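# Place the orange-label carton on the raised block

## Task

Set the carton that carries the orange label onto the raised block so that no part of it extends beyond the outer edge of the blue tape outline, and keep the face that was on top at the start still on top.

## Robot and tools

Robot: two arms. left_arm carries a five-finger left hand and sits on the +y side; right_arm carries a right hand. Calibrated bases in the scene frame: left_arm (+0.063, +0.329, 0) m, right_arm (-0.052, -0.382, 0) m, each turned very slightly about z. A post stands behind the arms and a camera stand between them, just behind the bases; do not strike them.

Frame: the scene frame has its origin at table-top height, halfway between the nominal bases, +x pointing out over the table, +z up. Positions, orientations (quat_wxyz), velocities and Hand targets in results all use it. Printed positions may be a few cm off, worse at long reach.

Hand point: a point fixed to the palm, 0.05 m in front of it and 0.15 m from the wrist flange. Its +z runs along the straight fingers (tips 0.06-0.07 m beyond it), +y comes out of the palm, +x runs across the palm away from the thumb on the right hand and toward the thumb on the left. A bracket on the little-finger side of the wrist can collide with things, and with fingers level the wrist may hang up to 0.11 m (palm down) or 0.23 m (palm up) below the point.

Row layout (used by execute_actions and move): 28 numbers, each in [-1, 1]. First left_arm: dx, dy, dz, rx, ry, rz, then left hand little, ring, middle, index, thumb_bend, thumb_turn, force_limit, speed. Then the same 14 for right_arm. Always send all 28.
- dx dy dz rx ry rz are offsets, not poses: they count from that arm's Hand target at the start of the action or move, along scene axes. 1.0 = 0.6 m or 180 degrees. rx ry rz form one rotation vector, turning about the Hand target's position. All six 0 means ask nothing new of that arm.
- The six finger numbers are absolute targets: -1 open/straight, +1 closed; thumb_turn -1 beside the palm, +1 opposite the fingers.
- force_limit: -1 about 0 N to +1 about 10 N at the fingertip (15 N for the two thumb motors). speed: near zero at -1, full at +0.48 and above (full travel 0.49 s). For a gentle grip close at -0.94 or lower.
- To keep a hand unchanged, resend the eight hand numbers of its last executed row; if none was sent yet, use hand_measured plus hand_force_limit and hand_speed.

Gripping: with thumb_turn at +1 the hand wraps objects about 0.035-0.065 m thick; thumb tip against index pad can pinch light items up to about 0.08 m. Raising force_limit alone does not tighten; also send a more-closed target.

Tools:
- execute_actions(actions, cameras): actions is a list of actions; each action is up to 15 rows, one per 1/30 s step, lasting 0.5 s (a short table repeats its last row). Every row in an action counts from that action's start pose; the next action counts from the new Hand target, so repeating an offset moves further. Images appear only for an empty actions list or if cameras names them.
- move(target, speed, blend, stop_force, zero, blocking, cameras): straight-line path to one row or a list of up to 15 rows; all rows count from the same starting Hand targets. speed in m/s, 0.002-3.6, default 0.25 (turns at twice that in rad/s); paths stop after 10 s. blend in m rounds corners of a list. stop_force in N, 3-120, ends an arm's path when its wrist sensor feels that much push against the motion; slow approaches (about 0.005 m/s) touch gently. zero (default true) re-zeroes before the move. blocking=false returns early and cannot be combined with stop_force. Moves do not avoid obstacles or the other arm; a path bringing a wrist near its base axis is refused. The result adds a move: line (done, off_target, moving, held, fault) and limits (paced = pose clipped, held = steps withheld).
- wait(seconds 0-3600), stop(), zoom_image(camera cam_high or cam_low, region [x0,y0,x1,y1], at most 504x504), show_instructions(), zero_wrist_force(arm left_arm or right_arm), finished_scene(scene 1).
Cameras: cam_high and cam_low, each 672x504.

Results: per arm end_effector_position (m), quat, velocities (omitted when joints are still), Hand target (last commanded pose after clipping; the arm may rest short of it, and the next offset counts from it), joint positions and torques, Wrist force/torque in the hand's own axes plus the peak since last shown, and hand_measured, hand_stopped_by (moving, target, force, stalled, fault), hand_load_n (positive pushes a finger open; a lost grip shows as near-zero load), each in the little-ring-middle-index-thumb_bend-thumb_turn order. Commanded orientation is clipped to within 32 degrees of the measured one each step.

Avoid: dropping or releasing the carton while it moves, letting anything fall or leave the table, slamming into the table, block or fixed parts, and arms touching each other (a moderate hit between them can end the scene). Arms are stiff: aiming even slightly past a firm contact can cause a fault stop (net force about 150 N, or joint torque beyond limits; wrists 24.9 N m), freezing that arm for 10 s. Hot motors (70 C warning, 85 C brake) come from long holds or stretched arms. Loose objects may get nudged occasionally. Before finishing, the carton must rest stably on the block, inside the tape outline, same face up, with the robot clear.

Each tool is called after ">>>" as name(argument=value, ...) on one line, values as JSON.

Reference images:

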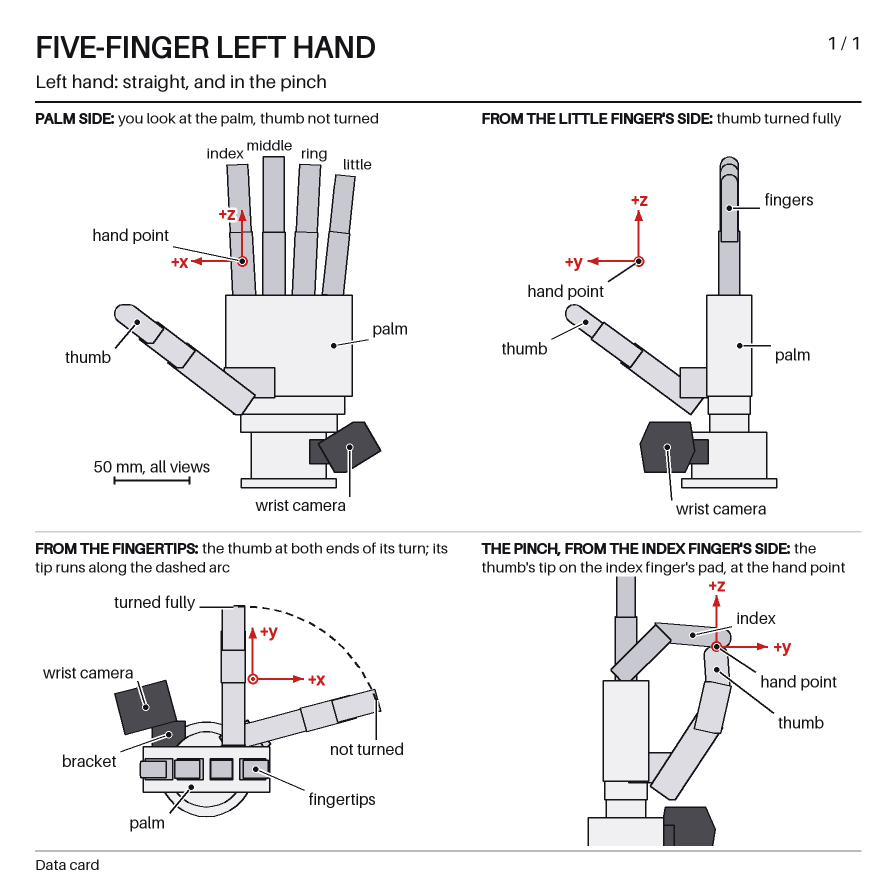

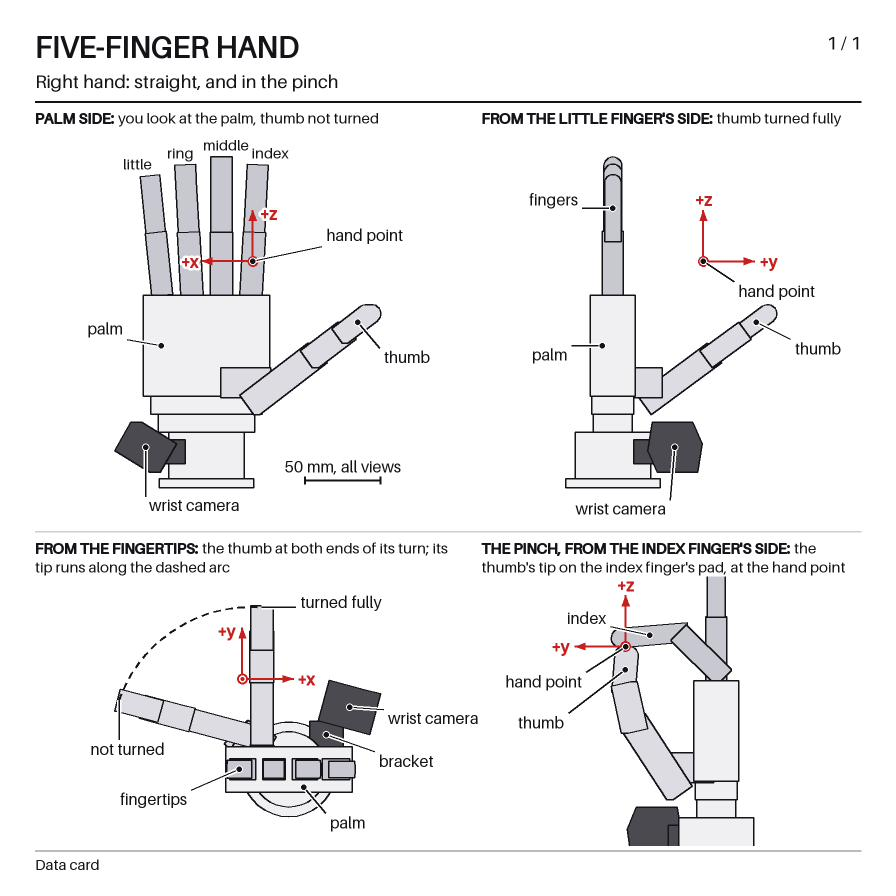

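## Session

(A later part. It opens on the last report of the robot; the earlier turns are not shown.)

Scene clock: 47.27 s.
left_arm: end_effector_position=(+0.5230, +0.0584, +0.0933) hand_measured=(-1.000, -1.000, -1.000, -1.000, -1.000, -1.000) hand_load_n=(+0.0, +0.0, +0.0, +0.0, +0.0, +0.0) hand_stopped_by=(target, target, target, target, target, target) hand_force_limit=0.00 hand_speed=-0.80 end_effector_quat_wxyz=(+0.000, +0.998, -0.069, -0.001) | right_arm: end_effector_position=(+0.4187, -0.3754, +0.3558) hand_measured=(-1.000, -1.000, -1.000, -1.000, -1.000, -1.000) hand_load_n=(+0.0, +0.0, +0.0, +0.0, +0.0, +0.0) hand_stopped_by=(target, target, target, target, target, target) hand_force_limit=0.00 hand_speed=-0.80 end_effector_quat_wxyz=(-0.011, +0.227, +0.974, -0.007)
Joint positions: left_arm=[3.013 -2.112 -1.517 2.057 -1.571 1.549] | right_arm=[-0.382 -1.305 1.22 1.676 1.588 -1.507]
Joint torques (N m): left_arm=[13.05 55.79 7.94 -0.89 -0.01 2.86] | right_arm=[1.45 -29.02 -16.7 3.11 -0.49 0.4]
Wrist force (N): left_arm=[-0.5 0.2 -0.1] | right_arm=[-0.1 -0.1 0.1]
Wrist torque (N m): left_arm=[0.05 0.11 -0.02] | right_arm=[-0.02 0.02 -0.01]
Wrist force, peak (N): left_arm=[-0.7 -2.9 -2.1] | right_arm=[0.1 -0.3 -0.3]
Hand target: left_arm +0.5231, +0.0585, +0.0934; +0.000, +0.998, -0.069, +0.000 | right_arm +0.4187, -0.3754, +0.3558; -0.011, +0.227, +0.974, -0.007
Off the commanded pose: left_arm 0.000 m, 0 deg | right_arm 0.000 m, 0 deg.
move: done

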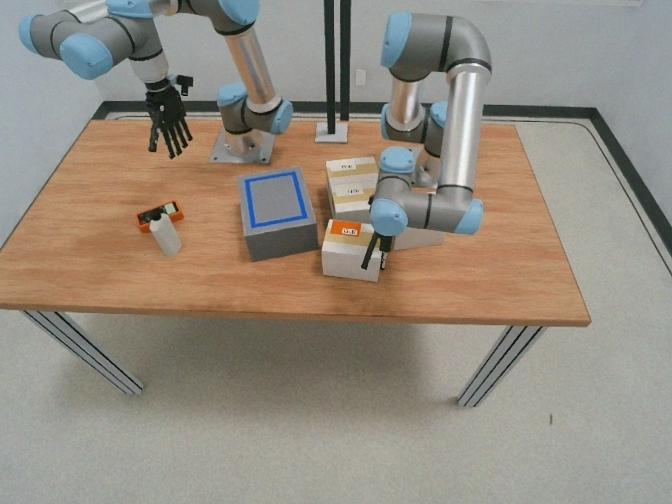

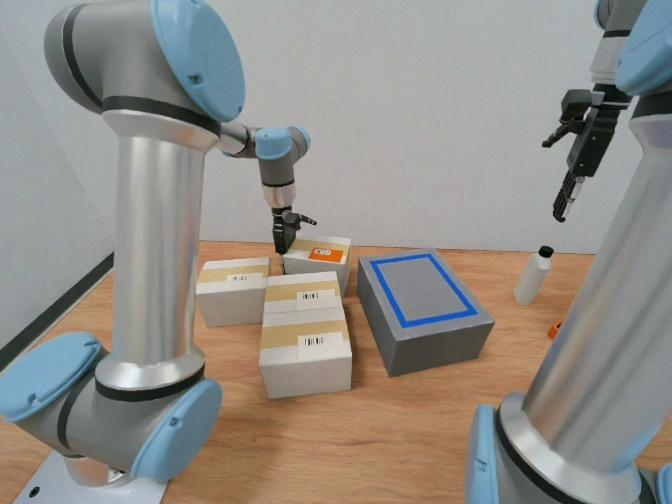

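>>> move(target=[[0,0.05,0,0,0,0,-1,-1,-1,-1,-1,-1,0,-0.8,0,0,0,0,0,0,-1,-1,-1,-1,-1,-1,0,-0.8],[0,0.06,0.2,0,0,0,-1,-1,-1,-1,-1,-1,0,-0.8,0,0,0,0,0,0,-1,-1,-1,-1,-1,-1,0,-0.8],[-0.0877,0.0858,0.2,0,0,0.5044,-1,-1,-1,-1,-1,-1,0,-0.8,0,0,0,0,0,0,-1,-1,-1,-1,-1,-1,0,-0.8]], cameras=["all"], speed=[0.12, 0.2, 0.25], blend=[0.01, 0.02, 0])

>>> zoom_image(camera="cam_high", region=[300, 110, 500, 310])

>>> zoom_image(camera="cam_low", region=[180, 120, 480, 420])

Scene clock: 52.37 s.
left_arm: end_effector_position=(+0.4704, +0.1099, +0.2133) hand_measured=(-1.000, -1.000, -1.000, -1.000, -1.000, -1.000) hand_load_n=(+0.0, +0.0, +0.0, +0.0, -0.5, +0.5) hand_stopped_by=(target, target, target, target, target, target) hand_force_limit=0.00 hand_speed=-0.80 end_effector_quat_wxyz=(+0.000, +0.750, +0.661, +0.000) | right_arm: end_effector_position=(+0.4187, -0.3754, +0.3558) hand_measured=(-1.000, -1.000, -1.000, -1.000, -1.000, -1.000) hand_load_n=(+0.0, +0.0, +0.0, +0.0, +0.0, +0.0) hand_stopped_by=(target, target, target, target, target, target) hand_force_limit=0.00 hand_speed=-0.80 end_effector_quat_wxyz=(-0.011, +0.227, +0.974, -0.007)
Joint positions: left_arm=[2.885 -1.859 -1.558 1.846 -1.57 -0.164] | right_arm=[-0.382 -1.305 1.22 1.676 1.588 -1.507]
Joint torques (N m): left_arm=[12.97 39.55 10.54 -2.74 -2.37 -2.25] | right_arm=[0.81 -29.22 -16.55 3.15 -0.43 0.49]
Wrist force (N): left_arm=[-0.8 -0.2 -0.1] | right_arm=[0.0 0.1 -0.2]
Wrist torque (N m): left_arm=[-0.01 0.15 -0.05] | right_arm=[0.02 0.01 0.00]
Wrist force, peak (N): left_arm=[-0.4 -1.2 1.7] | right_arm=[0.2 -0.2 -0.3]
Hand target: left_arm +0.4704, +0.1100, +0.2134; +0.000, +0.750, +0.662, +0.000 | right_arm +0.4187, -0.3754, +0.3558; -0.011, +0.227, +0.974, -0.007
Off the commanded pose: left_arm 0.000 m, 0 deg | right_arm 0.000 m, 0 deg.
move: done

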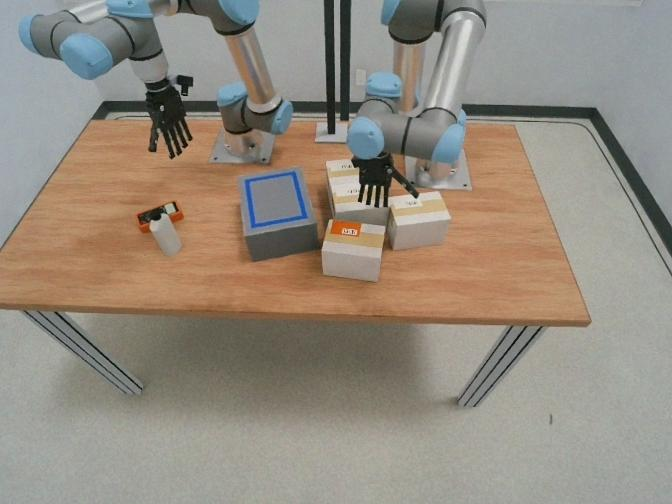

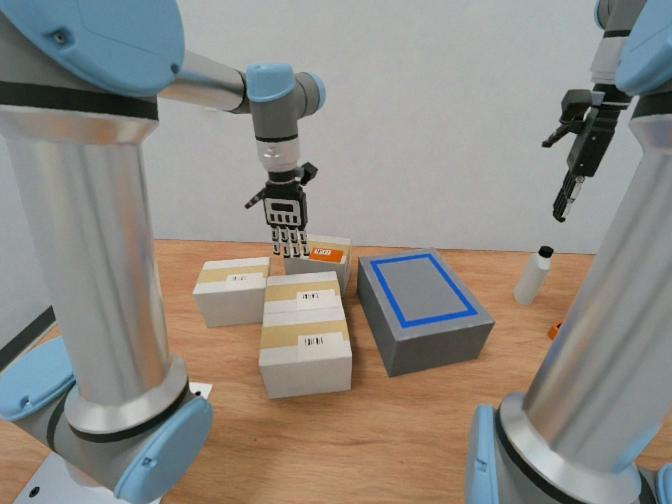

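Scaled by 2.520 from the camera's image (finer frame: 960x720).

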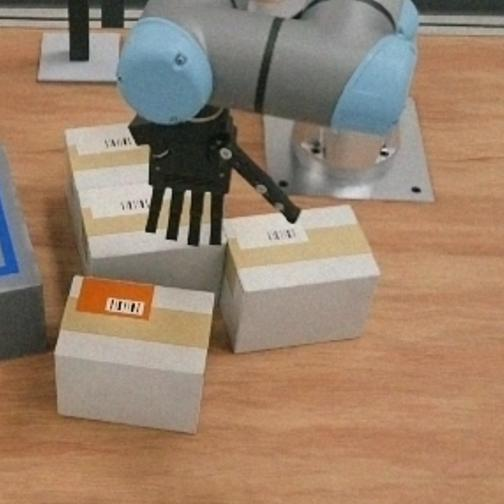

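Scaled by 1.680 from the camera's image (finer frame: 960x720).

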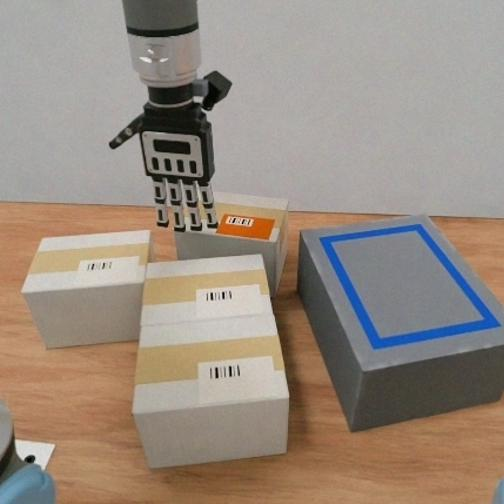

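>>> move(target=[-0.0012,-0.01,-0.192,0,0,0,-1,-1,-1,-1,-1,-1,0,-0.8,0,0,0,0,0,0,-1,-1,-1,-1,-1,-1,0,-0.8], cameras=["all"], speed=0.06, stop_force=8)

>>> zoom_image(camera="cam_high", region=[300, 110, 500, 310])

>>> zoom_image(camera="cam_low", region=[180, 120, 480, 420])

Scene clock: 55.80 s.
left_arm: end_effector_position=(+0.4697, +0.1040, +0.0982) hand_measured=(-1.000, -1.000, -1.000, -1.000, -1.000, -1.000) hand_load_n=(+0.0, +0.0, +0.0, +0.0, +0.0, +0.0) hand_stopped_by=(target, target, target, target, target, target) hand_force_limit=0.00 hand_speed=-0.80 end_effector_quat_wxyz=(+0.000, +0.750, +0.662, +0.000) | right_arm: end_effector_position=(+0.4187, -0.3754, +0.3558) hand_measured=(-1.000, -1.000, -1.000, -1.000, -1.000, -1.000) hand_load_n=(+0.0, +0.0, +0.0, +0.0, +0.0, +0.0) hand_stopped_by=(target, target, target, target, target, target) hand_force_limit=0.00 hand_speed=-0.80 end_effector_quat_wxyz=(-0.011, +0.227, +0.974, -0.007)
Joint positions: left_arm=[2.87 -1.975 -1.717 2.121 -1.57 -0.179] | right_arm=[-0.382 -1.305 1.22 1.676 1.588 -1.507]
Joint torques (N m): left_arm=[6.19 49.05 22.43 -1.54 -1.32 2.44] | right_arm=[-0.04 -28.46 -15.97 3.16 -0.58 0.53]
Wrist force (N): left_arm=[-0.6 0.1 0.1] | right_arm=[0.0 -0.1 0.0]
Wrist torque (N m): left_arm=[0.04 0.12 0.07] | right_arm=[-0.02 0.01 0.00]
Wrist force, peak (N): left_arm=[-1.1 0.7 -0.3] | right_arm=[0.1 -0.3 -0.2]
Hand target: left_arm +0.4697, +0.1040, +0.0982; +0.000, +0.750, +0.662, +0.000 | right_arm +0.4187, -0.3754, +0.3558; -0.011, +0.227, +0.974, -0.007
Off the commanded pose: left_arm 0.000 m, 0 deg | right_arm 0.000 m, 0 deg.
move: done

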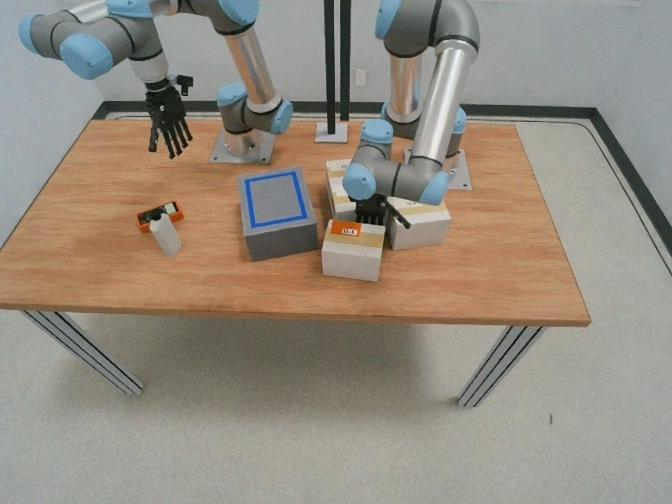

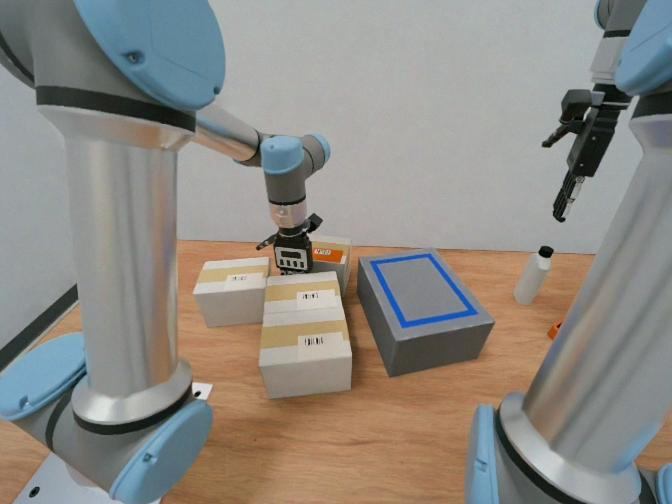

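Scaled by 2.520 from the camera's image (finer frame: 960x720).

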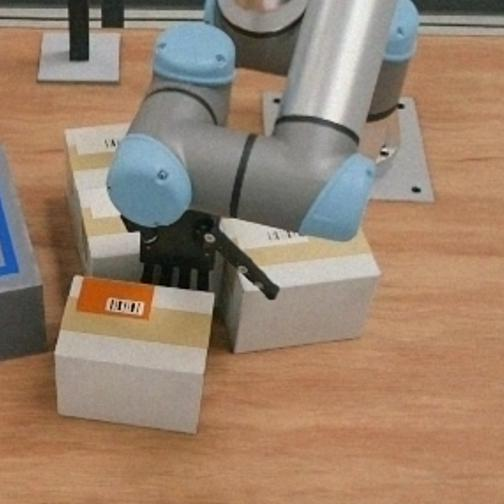

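Scaled by 1.680 from the camera's image (finer frame: 960x720).

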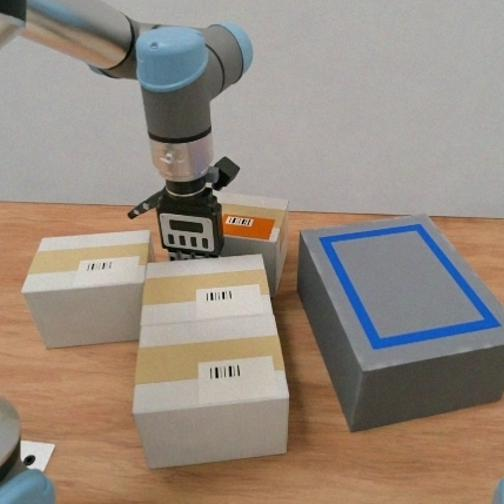

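>>> move(target=[[0.031,-0.0038,0,0,0,0,-1,-1,-1,-1,-1,-1,0,-0.8,0,0,0,0,0,0,-1,-1,-1,-1,-1,-1,0,-0.8],[0.0717,-0.0115,0,0,0,-0.0611,-1,-1,-1,-1,-1,-1,0,-0.8,0,0,0,0,0,0,-1,-1,-1,-1,-1,-1,0,-0.8],[0.1102,-0.0268,0,0,0,-0.1222,-1,-1,-1,-1,-1,-1,0,-0.8,0,0,0,0,0,0,-1,-1,-1,-1,-1,-1,0,-0.8],[0.145,-0.0493,0,0,0,-0.1833,-1,-1,-1,-1,-1,-1,0,-0.8,0,0,0,0,0,0,-1,-1,-1,-1,-1,-1,0,-0.8]], cameras=["all"], speed=[0.04, 0.07, 0.07, 0.07], blend=[0.003, 0.002, 0.002, 0])

>>> zoom_image(camera="cam_high", region=[300, 130, 500, 330])

Scene clock: 61.33 s.
left_arm: end_effector_position=(+0.5567, +0.0745, +0.0980) hand_measured=(-1.000, -1.000, -1.000, -1.000, -1.000, -1.000) hand_load_n=(+0.0, +0.0, +0.0, +0.0, +0.0, +0.0) hand_stopped_by=(target, target, target, target, target, target) hand_force_limit=0.00 hand_speed=-0.80 end_effector_quat_wxyz=(+0.000, +0.907, +0.421, -0.001) | right_arm: end_effector_position=(+0.4187, -0.3754, +0.3558) hand_measured=(-1.000, -1.000, -1.000, -1.000, -1.000, -1.000) hand_load_n=(+0.0, +0.0, +0.0, +0.0, -0.5, +0.5) hand_stopped_by=(target, target, target, target, target, target) hand_force_limit=0.00 hand_speed=-0.80 end_effector_quat_wxyz=(-0.011, +0.227, +0.974, -0.007)
Joint positions: left_arm=[2.941 -2.119 -1.491 2.039 -1.57 0.468] | right_arm=[-0.382 -1.305 1.22 1.676 1.588 -1.507]
Joint torques (N m): left_arm=[7.26 54.67 8.37 -1.12 -1.25 -2.72] | right_arm=[0.18 -27.75 -15 3.18 -0.62 0.6]
Wrist force (N): left_arm=[-0.6 0.9 -0.1] | right_arm=[0.0 0.0 0.1]
Wrist torque (N m): left_arm=[0.17 0.12 0.02] | right_arm=[-0.01 0.01 0.00]
Wrist force, peak (N): left_arm=[-0.1 -1.3 -2.0] | right_arm=[0.0 -0.2 0.3]
Hand target: left_arm +0.5567, +0.0744, +0.0982; +0.000, +0.907, +0.421, +0.000 | right_arm +0.4187, -0.3754, +0.3558; -0.011, +0.227, +0.974, -0.007
Off the commanded pose: left_arm 0.000 m, 0 deg | right_arm 0.000 m, 0 deg.
move: done

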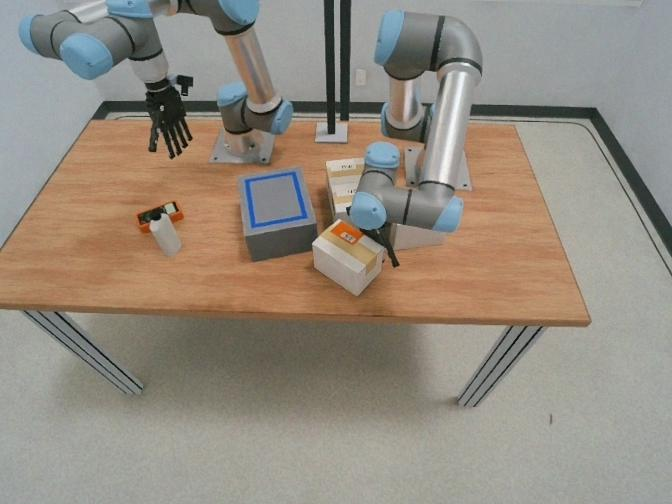

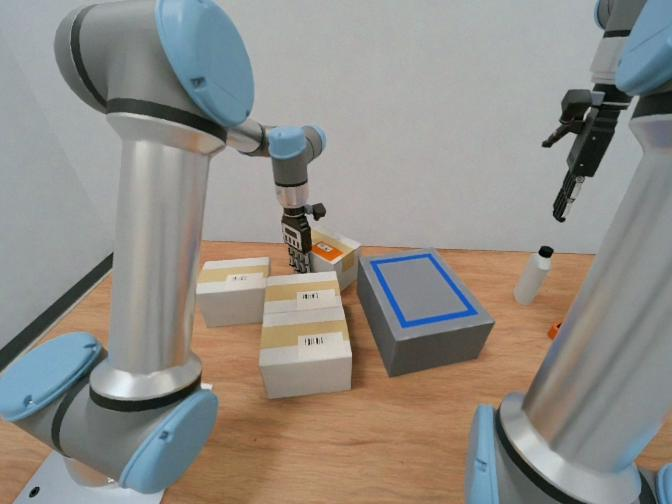

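Scaled by 2.520 from the camera's image (finer frame: 960x720).

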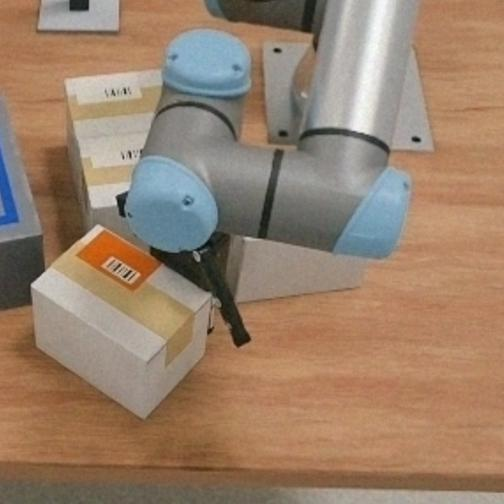

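>>> move(target=[[0.03,-0.0285,0,0,0,-0.0611,-1,-1,-1,-1,-1,-1,0,-0.8,0,0,0,0,0,0,-1,-1,-1,-1,-1,-1,0,-0.8],[0.054,-0.0623,0,0,0,-0.1222,-1,-1,-1,-1,-1,-1,0,-0.8,0,0,0,0,0,0,-1,-1,-1,-1,-1,-1,0,-0.8],[0.071,-0.1002,0,0,0,-0.1833,-1,-1,-1,-1,-1,-1,0,-0.8,0,0,0,0,0,0,-1,-1,-1,-1,-1,-1,0,-0.8],[0.0743,-0.111,0,0,0,-0.2,-1,-1,-1,-1,-1,-1,0,-0.8,0,0,0,0,0,0,-1,-1,-1,-1,-1,-1,0,-0.8]], cameras=["all"], speed=[0.07, 0.07, 0.07, 0.05], blend=[0.002, 0.002, 0.002, 0])

>>> zoom_image(camera="cam_high", region=[300, 130, 500, 330])

Scene clock: 67.00 s.
left_arm: end_effector_position=(+0.6013, +0.0077, +0.0981) hand_measured=(-1.000, -1.000, -1.000, -1.000, -1.000, -1.000) hand_load_n=(+0.0, +0.0, +0.0, +0.0, +0.0, +0.0) hand_stopped_by=(target, target, target, target, target, target) hand_force_limit=0.00 hand_speed=-0.80 end_effector_quat_wxyz=(+0.000, +0.993, +0.120, -0.001) end_effector_velocity=(+0.000, +0.000, +0.000) end_effector_angular_velocity=(+0.000, -0.001, +0.006) | right_arm: end_effector_position=(+0.4187, -0.3754, +0.3558) hand_measured=(-1.000, -1.000, -1.000, -1.000, -1.000, -1.000) hand_load_n=(+0.0, +0.0, +0.0, +0.0, +0.0, +0.0) hand_stopped_by=(target, target, target, target, target, target) hand_force_limit=0.00 hand_speed=-0.80 end_effector_quat_wxyz=(-0.011, +0.227, +0.974, -0.007)
Joint positions: left_arm=[2.914 -2.286 -1.208 1.922 -1.57 1.069] | right_arm=[-0.382 -1.305 1.22 1.676 1.588 -1.507]
Joint velocities: left_arm=[0 0.002 -0.002 0.001 0 -0.006] | right_arm=[within noise]
Joint torques (N m): left_arm=[-5.15 59.02 6.72 -1.44 -2.04 -2.82] | right_arm=[0.86 -28.29 -16.34 3.36 -0.64 0.64]
Wrist force (N): left_arm=[-0.4 0.9 0.1] | right_arm=[0.0 -0.2 -0.1]
Wrist torque (N m): left_arm=[0.19 0.13 0.01] | right_arm=[-0.03 0.01 -0.01]
Wrist force, peak (N): left_arm=[0.0 -1.3 -1.9] | right_arm=[-0.2 -0.4 -0.1]
Hand target: left_arm +0.6013, +0.0078, +0.0982; +0.000, +0.993, +0.120, +0.000 | right_arm +0.4187, -0.3754, +0.3558; -0.011, +0.227, +0.974, -0.007
Off the commanded pose: left_arm 0.000 m, 0 deg | right_arm 0.000 m, 0 deg.
move: done

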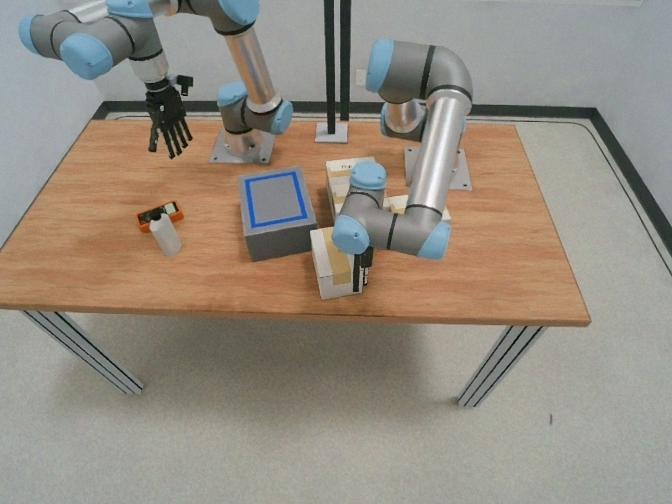

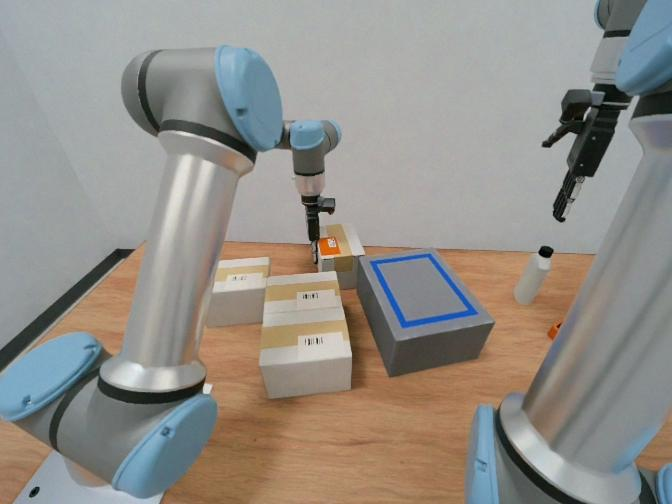

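Scaled by 2.520 from the camera's image (finer frame: 960x720).

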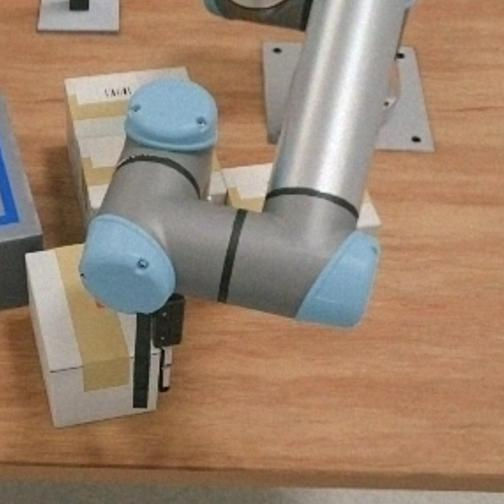

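>>> move(target=[[-0.0238,0.0971,0,0,0,0,-1,-1,-1,-1,-1,-1,0,-0.8,0,0,0,0,0,0,-1,-1,-1,-1,-1,-1,0,-0.8],[-0.06,0.25,0.25,0,0,0,-1,-1,-1,-1,-1,-1,0,-0.8,0,0,0,0,0,0,-1,-1,-1,-1,-1,-1,0,-0.8]], cameras=["all"], speed=[0.1, 0.2], blend=[0.01, 0])

>>> zoom_image(camera="cam_high", region=[220, 150, 400, 310])

>>> zoom_image(camera="cam_low", region=[250, 200, 510, 400])

Scene clock: 69.60 s.
left_arm: end_effector_position=(+0.5654, +0.1579, +0.2481) hand_measured=(-1.000, -1.000, -1.000, -1.000, -1.000, -1.000) hand_load_n=(+0.0, +0.0, +0.0, +0.0, +0.0, +0.0) hand_stopped_by=(target, target, target, target, target, target) hand_force_limit=0.00 hand_speed=-0.80 end_effector_quat_wxyz=(+0.000, +0.993, +0.120, +0.000) | right_arm: end_effector_position=(+0.4187, -0.3754, +0.3558) hand_measured=(-1.000, -1.000, -1.000, -1.000, -1.000, -1.000) hand_load_n=(+0.0, +0.0, +0.0, +0.0, +0.0, +0.0) hand_stopped_by=(target, target, target, target, target, target) hand_force_limit=0.00 hand_speed=-0.80 end_effector_quat_wxyz=(-0.011, +0.227, +0.974, -0.007)
Joint positions: left_arm=[3.204 -1.972 -1.312 1.712 -1.571 1.359] | right_arm=[-0.382 -1.305 1.22 1.676 1.588 -1.507]
Joint torques (N m): left_arm=[-7.45 31.89 14.39 -3.29 0.96 -1.96] | right_arm=[0.63 -29.25 -15.81 3.51 -0.49 0.6]
Wrist force (N): left_arm=[-0.8 0.2 -0.3] | right_arm=[-0.2 -0.1 0.0]
Wrist torque (N m): left_arm=[0.11 0.18 0.05] | right_arm=[-0.02 0.03 -0.01]
Wrist force, peak (N): left_arm=[-0.7 -0.9 -2.3] | right_arm=[-0.3 -0.3 0.0]
Hand target: left_arm +0.5653, +0.1578, +0.2482; +0.000, +0.993, +0.120, +0.000 | right_arm +0.4187, -0.3754, +0.3558; -0.011, +0.227, +0.974, -0.007
Off the commanded pose: left_arm 0.000 m, 0 deg | right_arm 0.000 m, 0 deg.
move: done

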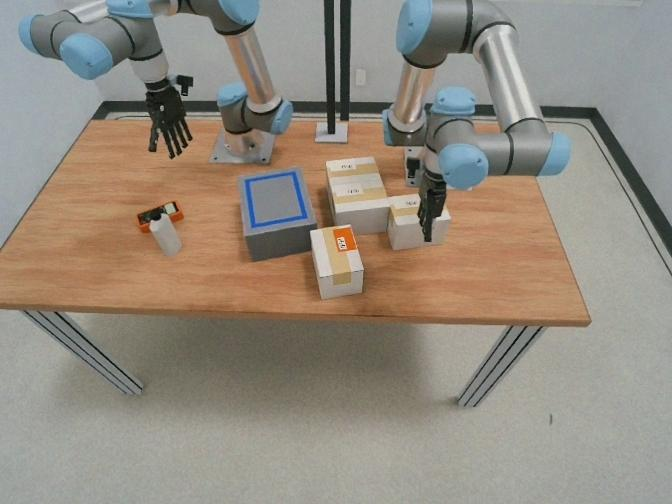

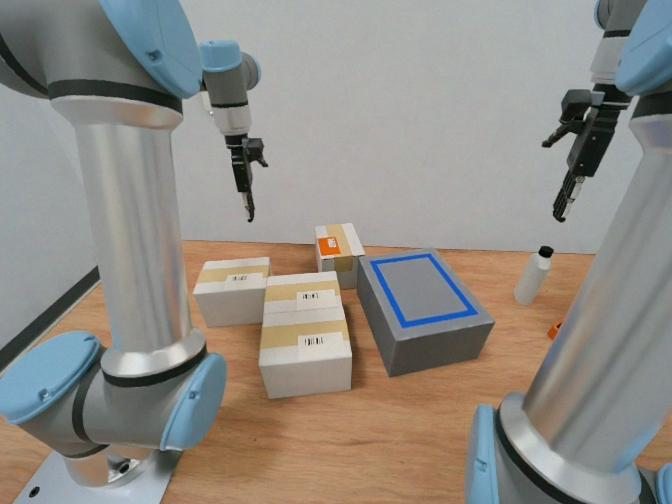

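Scaled by 2.800 from the camera's image (finer frame: 960x720).

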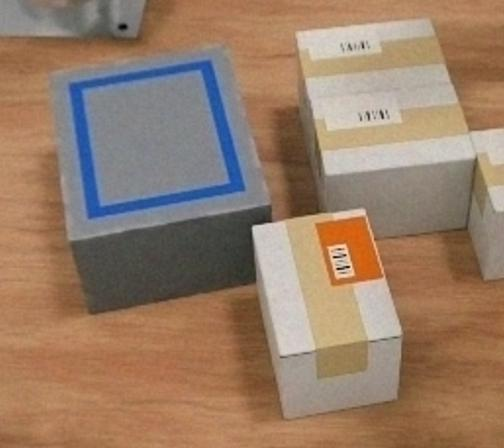

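Scaled by 1.938 from the camera's image (finer frame: 960x720).

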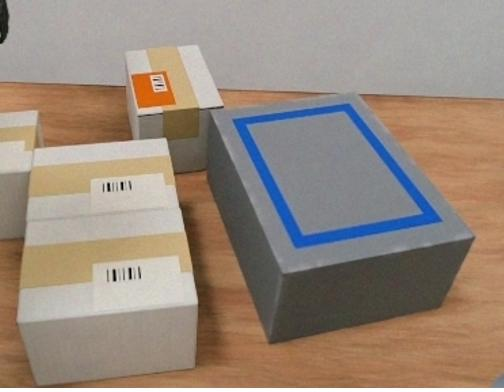

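>>> move(target=[-0.042,-0.08,0.0,0,0,0.015,-0.5,-0.5,-0.5,-0.5,-1,-1,-0.3,-0.6,0.252,0.442,-0.176,0.0055,-0.0064,0.2371,-0.5,-0.5,-0.5,-0.5,-1,-1,-0.3,-0.6], cameras=["all"], speed=0.25)

>>> zoom_image(camera="cam_high", region=[240, 120, 440, 310])

>>> zoom_image(camera="cam_low", region=[250, 80, 510, 330])

Scene clock: 77.57 s.
left_arm: end_effector_position=(+0.5401, +0.1098, +0.2482) hand_measured=(-0.500, -0.500, -0.500, -0.500, -1.000, -1.000) hand_load_n=(+0.0, +0.5, +0.0, +0.0, +0.0, +0.0) hand_stopped_by=(target, target, target, target, target, target) hand_force_limit=-0.30 hand_speed=-0.60 end_effector_quat_wxyz=(+0.000, +0.990, +0.144, +0.000) | right_arm: end_effector_position=(+0.5699, -0.1103, +0.2501) hand_measured=(-0.500, -0.500, -0.500, -0.500, -1.000, -1.000) hand_load_n=(+0.0, +0.0, +0.0, +0.0, +0.0, +0.0) hand_stopped_by=(target, target, target, target, target, target) hand_force_limit=-0.30 hand_speed=-0.60 end_effector_quat_wxyz=(+0.000, -0.143, +0.990, +0.000)
Joint positions: left_arm=[3.091 -1.945 -1.35 1.723 -1.57 1.199] | right_arm=[0.129 -0.609 0.364 1.816 1.571 -1.741]
Joint torques (N m): left_arm=[13.29 33.84 23.85 -2.32 0.44 2.98] | right_arm=[3.34 -56.75 -21.21 1.61 0.16 -0.6]
Wrist force (N): left_arm=[-0.8 0.5 -0.1] | right_arm=[0.4 -0.5 0.1]
Wrist torque (N m): left_arm=[0.12 0.16 -0.02] | right_arm=[-0.10 0.01 -0.07]
Wrist force, peak (N): left_arm=[-1.0 0.7 -0.7] | right_arm=[0.4 -1.8 -0.6]
Hand target: left_arm +0.5401, +0.1098, +0.2482; +0.000, +0.990, +0.144, +0.000 | right_arm +0.5699, -0.1102, +0.2502; +0.000, -0.143, +0.990, +0.000
Off the commanded pose: left_arm 0.000 m, 0 deg | right_arm 0.000 m, 0 deg.
move: done

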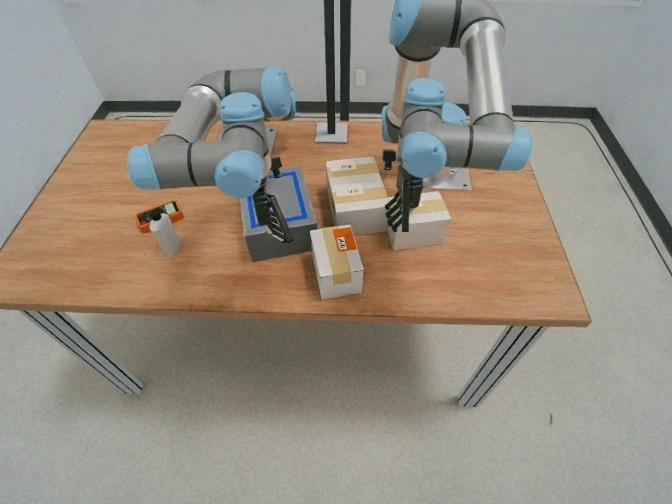

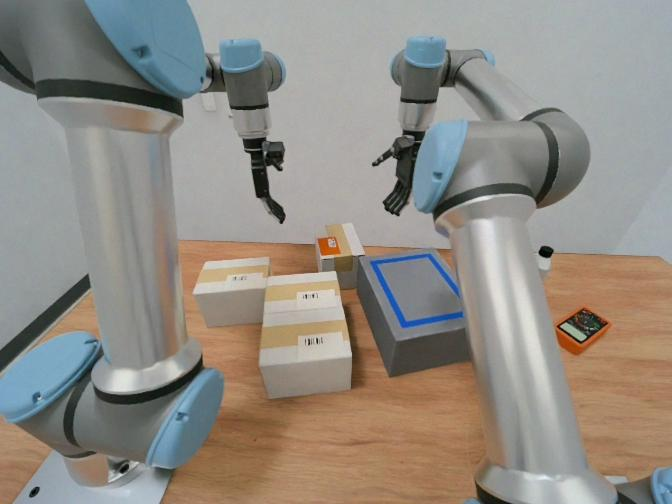

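Scaled by 2.520 from the camera's image (finer frame: 960x720).

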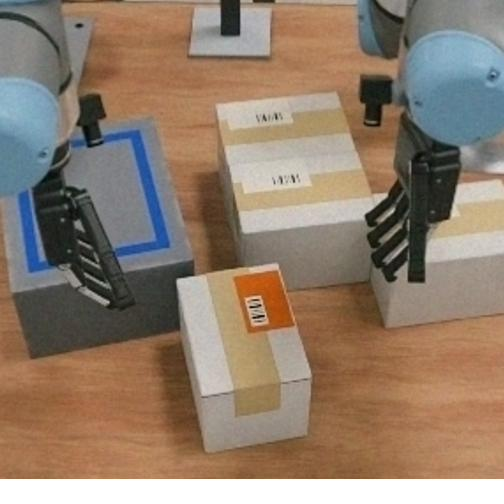

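Scaled by 1.938 from the camera's image (finer frame: 960x720).

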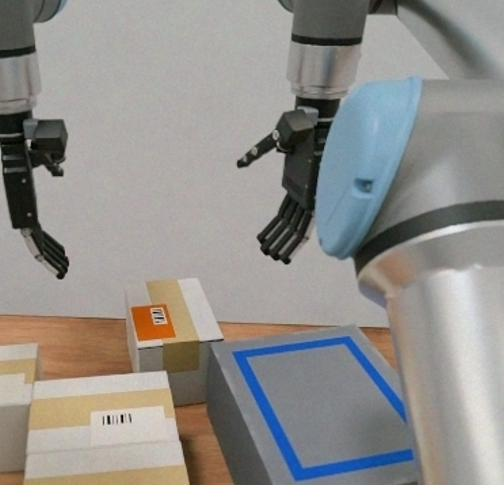

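>>> zoom_image(camera="cam_high", region=[235, 150, 315, 250])

>>> zoom_image(camera="cam_high", region=[370, 140, 450, 240])

Scaled by 5.040 from the camera's image (finer frame: 960x720).

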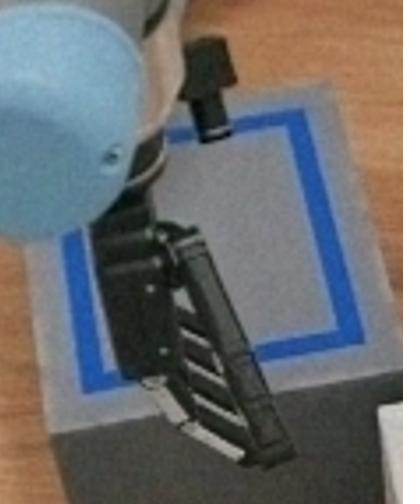

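Scaled by 5.040 from the camera's image (finer frame: 960x720).

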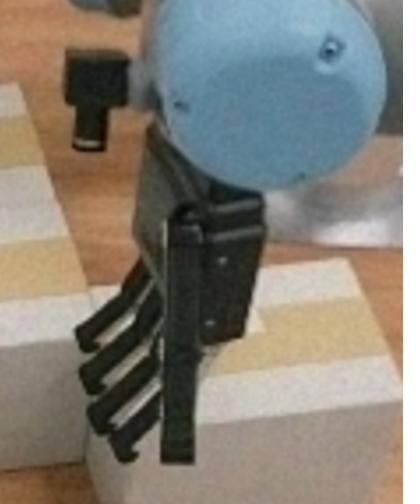

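>>> move(target=[[-0.0115,-0.0728,0,0,0,0,-0.5,-0.5,-0.5,-0.5,-1,-1,-0.3,-0.6,-0.0062,0.0682,0,0,0,0,-0.5,-0.5,-0.5,-0.5,-1,-1,-0.3,-0.6],[-0.0115,-0.0728,-0.1,0,0,0,-0.5,-0.5,-0.5,-0.5,-1,-1,-0.3,-0.6,-0.0062,0.0682,-0.1,0,0,0,-0.5,-0.5,-0.5,-0.5,-1,-1,-0.3,-0.6]], cameras=["all"], speed=0.15, blend=[0.01, 0])

>>> zoom_image(camera="cam_high", region=[260, 160, 420, 310])

>>> zoom_image(camera="cam_low", region=[250, 120, 450, 320])

Scene clock: 82.73 s.
left_arm: end_effector_position=(+0.5332, +0.0661, +0.1881) hand_measured=(-0.500, -0.500, -0.500, -0.500, -1.000, -1.000) hand_load_n=(+0.0, +0.0, +0.0, +0.0, +0.0, +0.0) hand_stopped_by=(target, target, target, target, target, target) hand_force_limit=-0.30 hand_speed=-0.60 end_effector_quat_wxyz=(+0.000, +0.990, +0.144, -0.001) | right_arm: end_effector_position=(+0.5662, -0.0693, +0.1903) hand_measured=(-0.500, -0.500, -0.500, -0.500, -1.000, -1.000) hand_load_n=(+0.0, +0.0, +0.0, +0.0, +0.0, +0.0) hand_stopped_by=(target, target, target, target, target, target) hand_force_limit=-0.30 hand_speed=-0.60 end_effector_quat_wxyz=(+0.000, -0.143, +0.990, +0.000)
Joint positions: left_arm=[2.993 -2.005 -1.421 1.854 -1.57 1.1] | right_arm=[0.193 -0.605 0.511 1.665 1.571 -1.677]
Joint torques (N m): left_arm=[13.13 53.25 15.46 -1.33 2.08 0.14] | right_arm=[-4.09 -47.55 -11.3 1.24 -1.46 1.52]
Wrist force (N): left_arm=[-0.2 0.1 0.0] | right_arm=[0.1 -0.3 0.0]
Wrist torque (N m): left_arm=[0.06 0.05 -0.01] | right_arm=[-0.07 0.04 -0.06]
Wrist force, peak (N): left_arm=[-0.8 1.4 -1.4] | right_arm=[0.5 -1.7 0.2]
Hand target: left_arm +0.5332, +0.0661, +0.1882; +0.000, +0.990, +0.144, +0.000 | right_arm +0.5662, -0.0693, +0.1902; +0.000, -0.143, +0.990, +0.000
Off the commanded pose: left_arm 0.000 m, 0 deg | right_arm 0.000 m, 0 deg.
move: done

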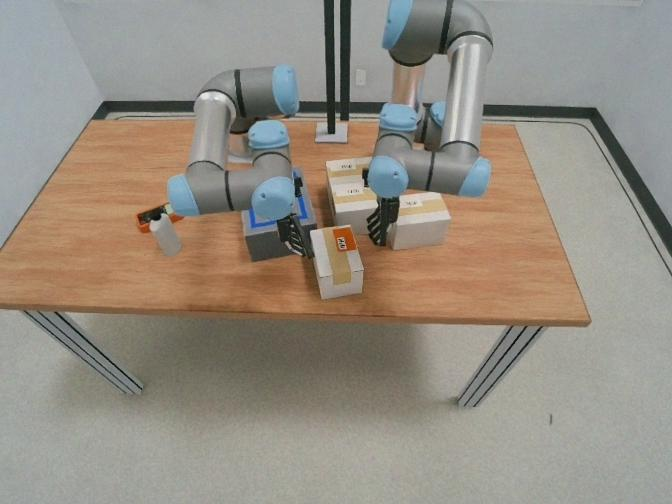

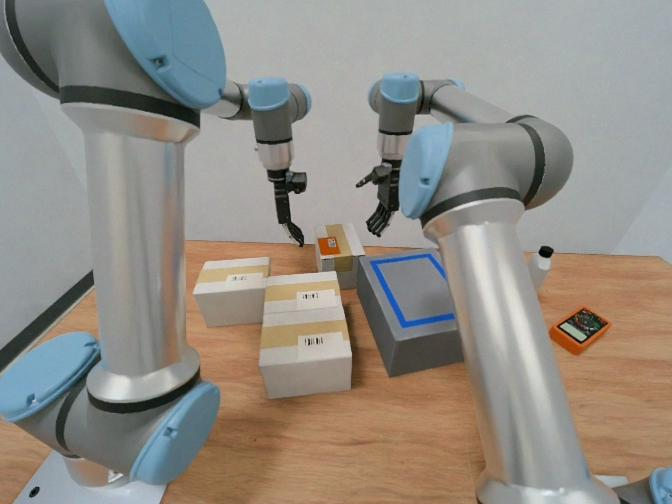

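Scaled by 3.150 from the camera's image (finer frame: 960x720).

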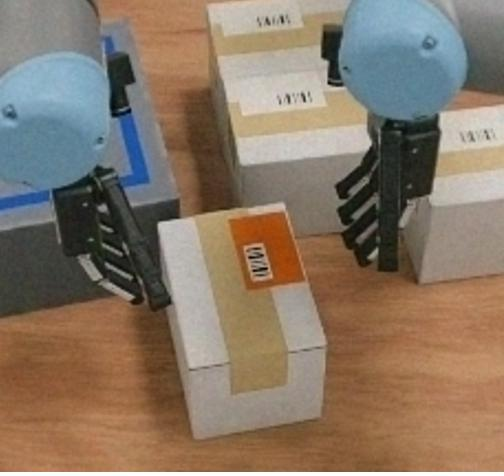

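Scaled by 2.520 from the camera's image (finer frame: 960x720).

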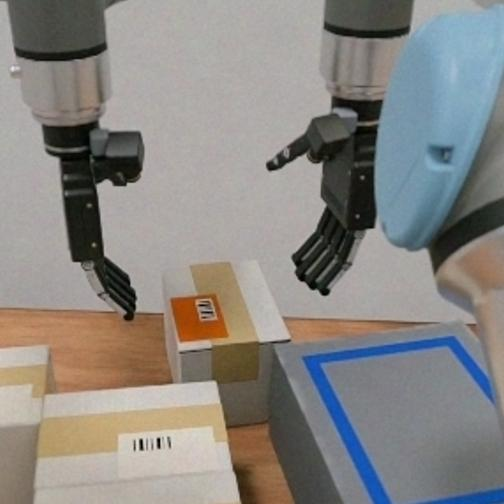

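>>> move(target=[0, 0, -0.147, 0, 0, 0, -0.5, -0.5, -0.5, -0.5, -1, -1, -0.3, -0.6, 0, 0, -0.1503, 0, 0, 0, -0.5, -0.5, -0.5, -0.5, -1, -1, -0.3, -0.6], cameras=["all"], speed=0.07, stop_force=10)

>>> zoom_image(camera="cam_high", region=[260, 170, 420, 320])

>>> zoom_image(camera="cam_low", region=[250, 120, 450, 320])

Scene clock: 85.40 s.
left_arm: end_effector_position=(+0.5332, +0.0661, +0.1000) hand_measured=(-0.500, -0.500, -0.500, -0.500, -1.000, -1.000) hand_load_n=(+0.0, +0.0, +0.0, +0.0, +0.0, +0.0) hand_stopped_by=(target, target, target, target, target, target) hand_force_limit=-0.30 hand_speed=-0.60 end_effector_quat_wxyz=(+0.000, +0.990, +0.144, +0.000) | right_arm: end_effector_position=(+0.5662, -0.0693, +0.1000) hand_measured=(-0.500, -0.500, -0.500, -0.500, -1.000, -1.000) hand_load_n=(+0.0, +0.0, +0.0, +0.0, +0.0, +0.0) hand_stopped_by=(target, target, target, target, target, target) hand_force_limit=-0.30 hand_speed=-0.60 end_effector_quat_wxyz=(+0.000, -0.143, +0.990, +0.000)
Joint positions: left_arm=[2.993 -2.083 -1.544 2.056 -1.57 1.1] | right_arm=[0.194 -0.598 0.729 1.44 1.571 -1.677]
Joint torques (N m): left_arm=[12.11 54.31 23.39 -1.51 -0.16 -2.54] | right_arm=[0.36 -63.29 -25.47 1.5 -2.44 -0.15]
Wrist force (N): left_arm=[-0.5 0.2 -0.1] | right_arm=[0.5 -0.2 -0.1]
Wrist torque (N m): left_arm=[0.06 0.11 -0.05] | right_arm=[-0.05 -0.03 -0.03]
Wrist force, peak (N): left_arm=[-0.4 0.1 -1.0] | right_arm=[0.2 -0.5 0.7]
Hand target: left_arm +0.5332, +0.0661, +0.1000; +0.000, +0.990, +0.144, +0.000 | right_arm +0.5662, -0.0693, +0.1000; +0.000, -0.143, +0.990, +0.000
Off the commanded pose: left_arm 0.000 m, 0 deg | right_arm 0.000 m, 0 deg.
move: done

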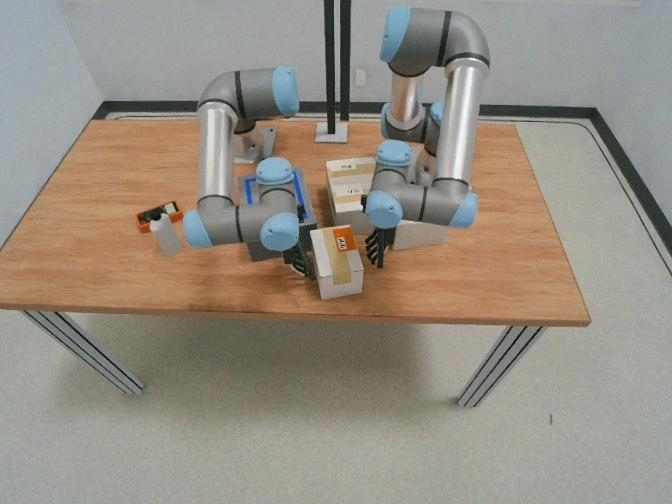

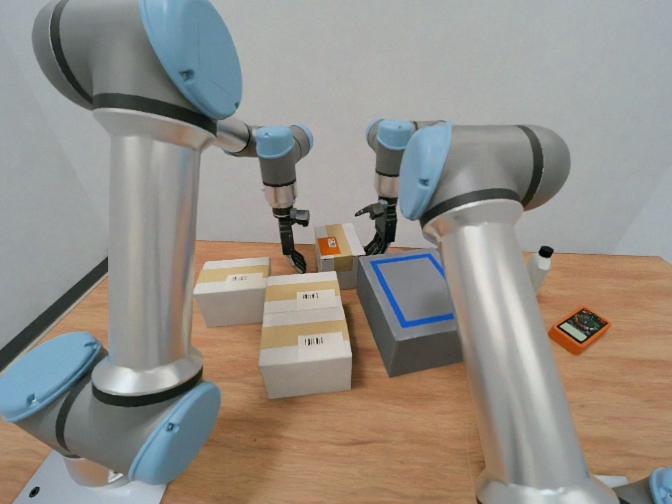

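Scaled by 3.150 from the camera's image (finer frame: 960x720).

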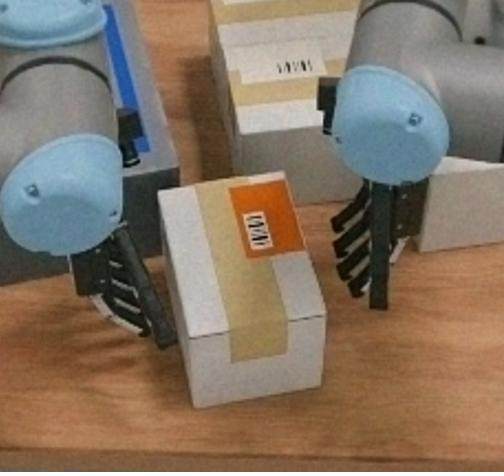

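Scaled by 2.520 from the camera's image (finer frame: 960x720).

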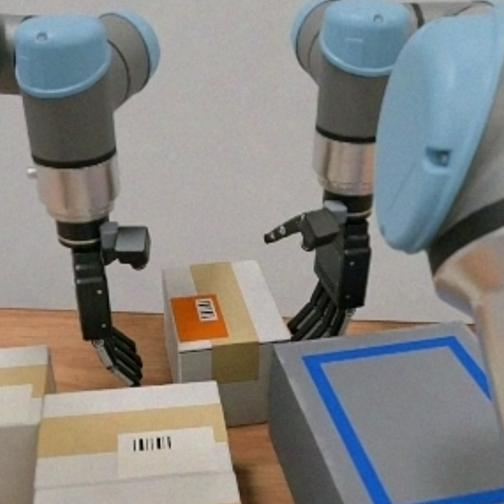

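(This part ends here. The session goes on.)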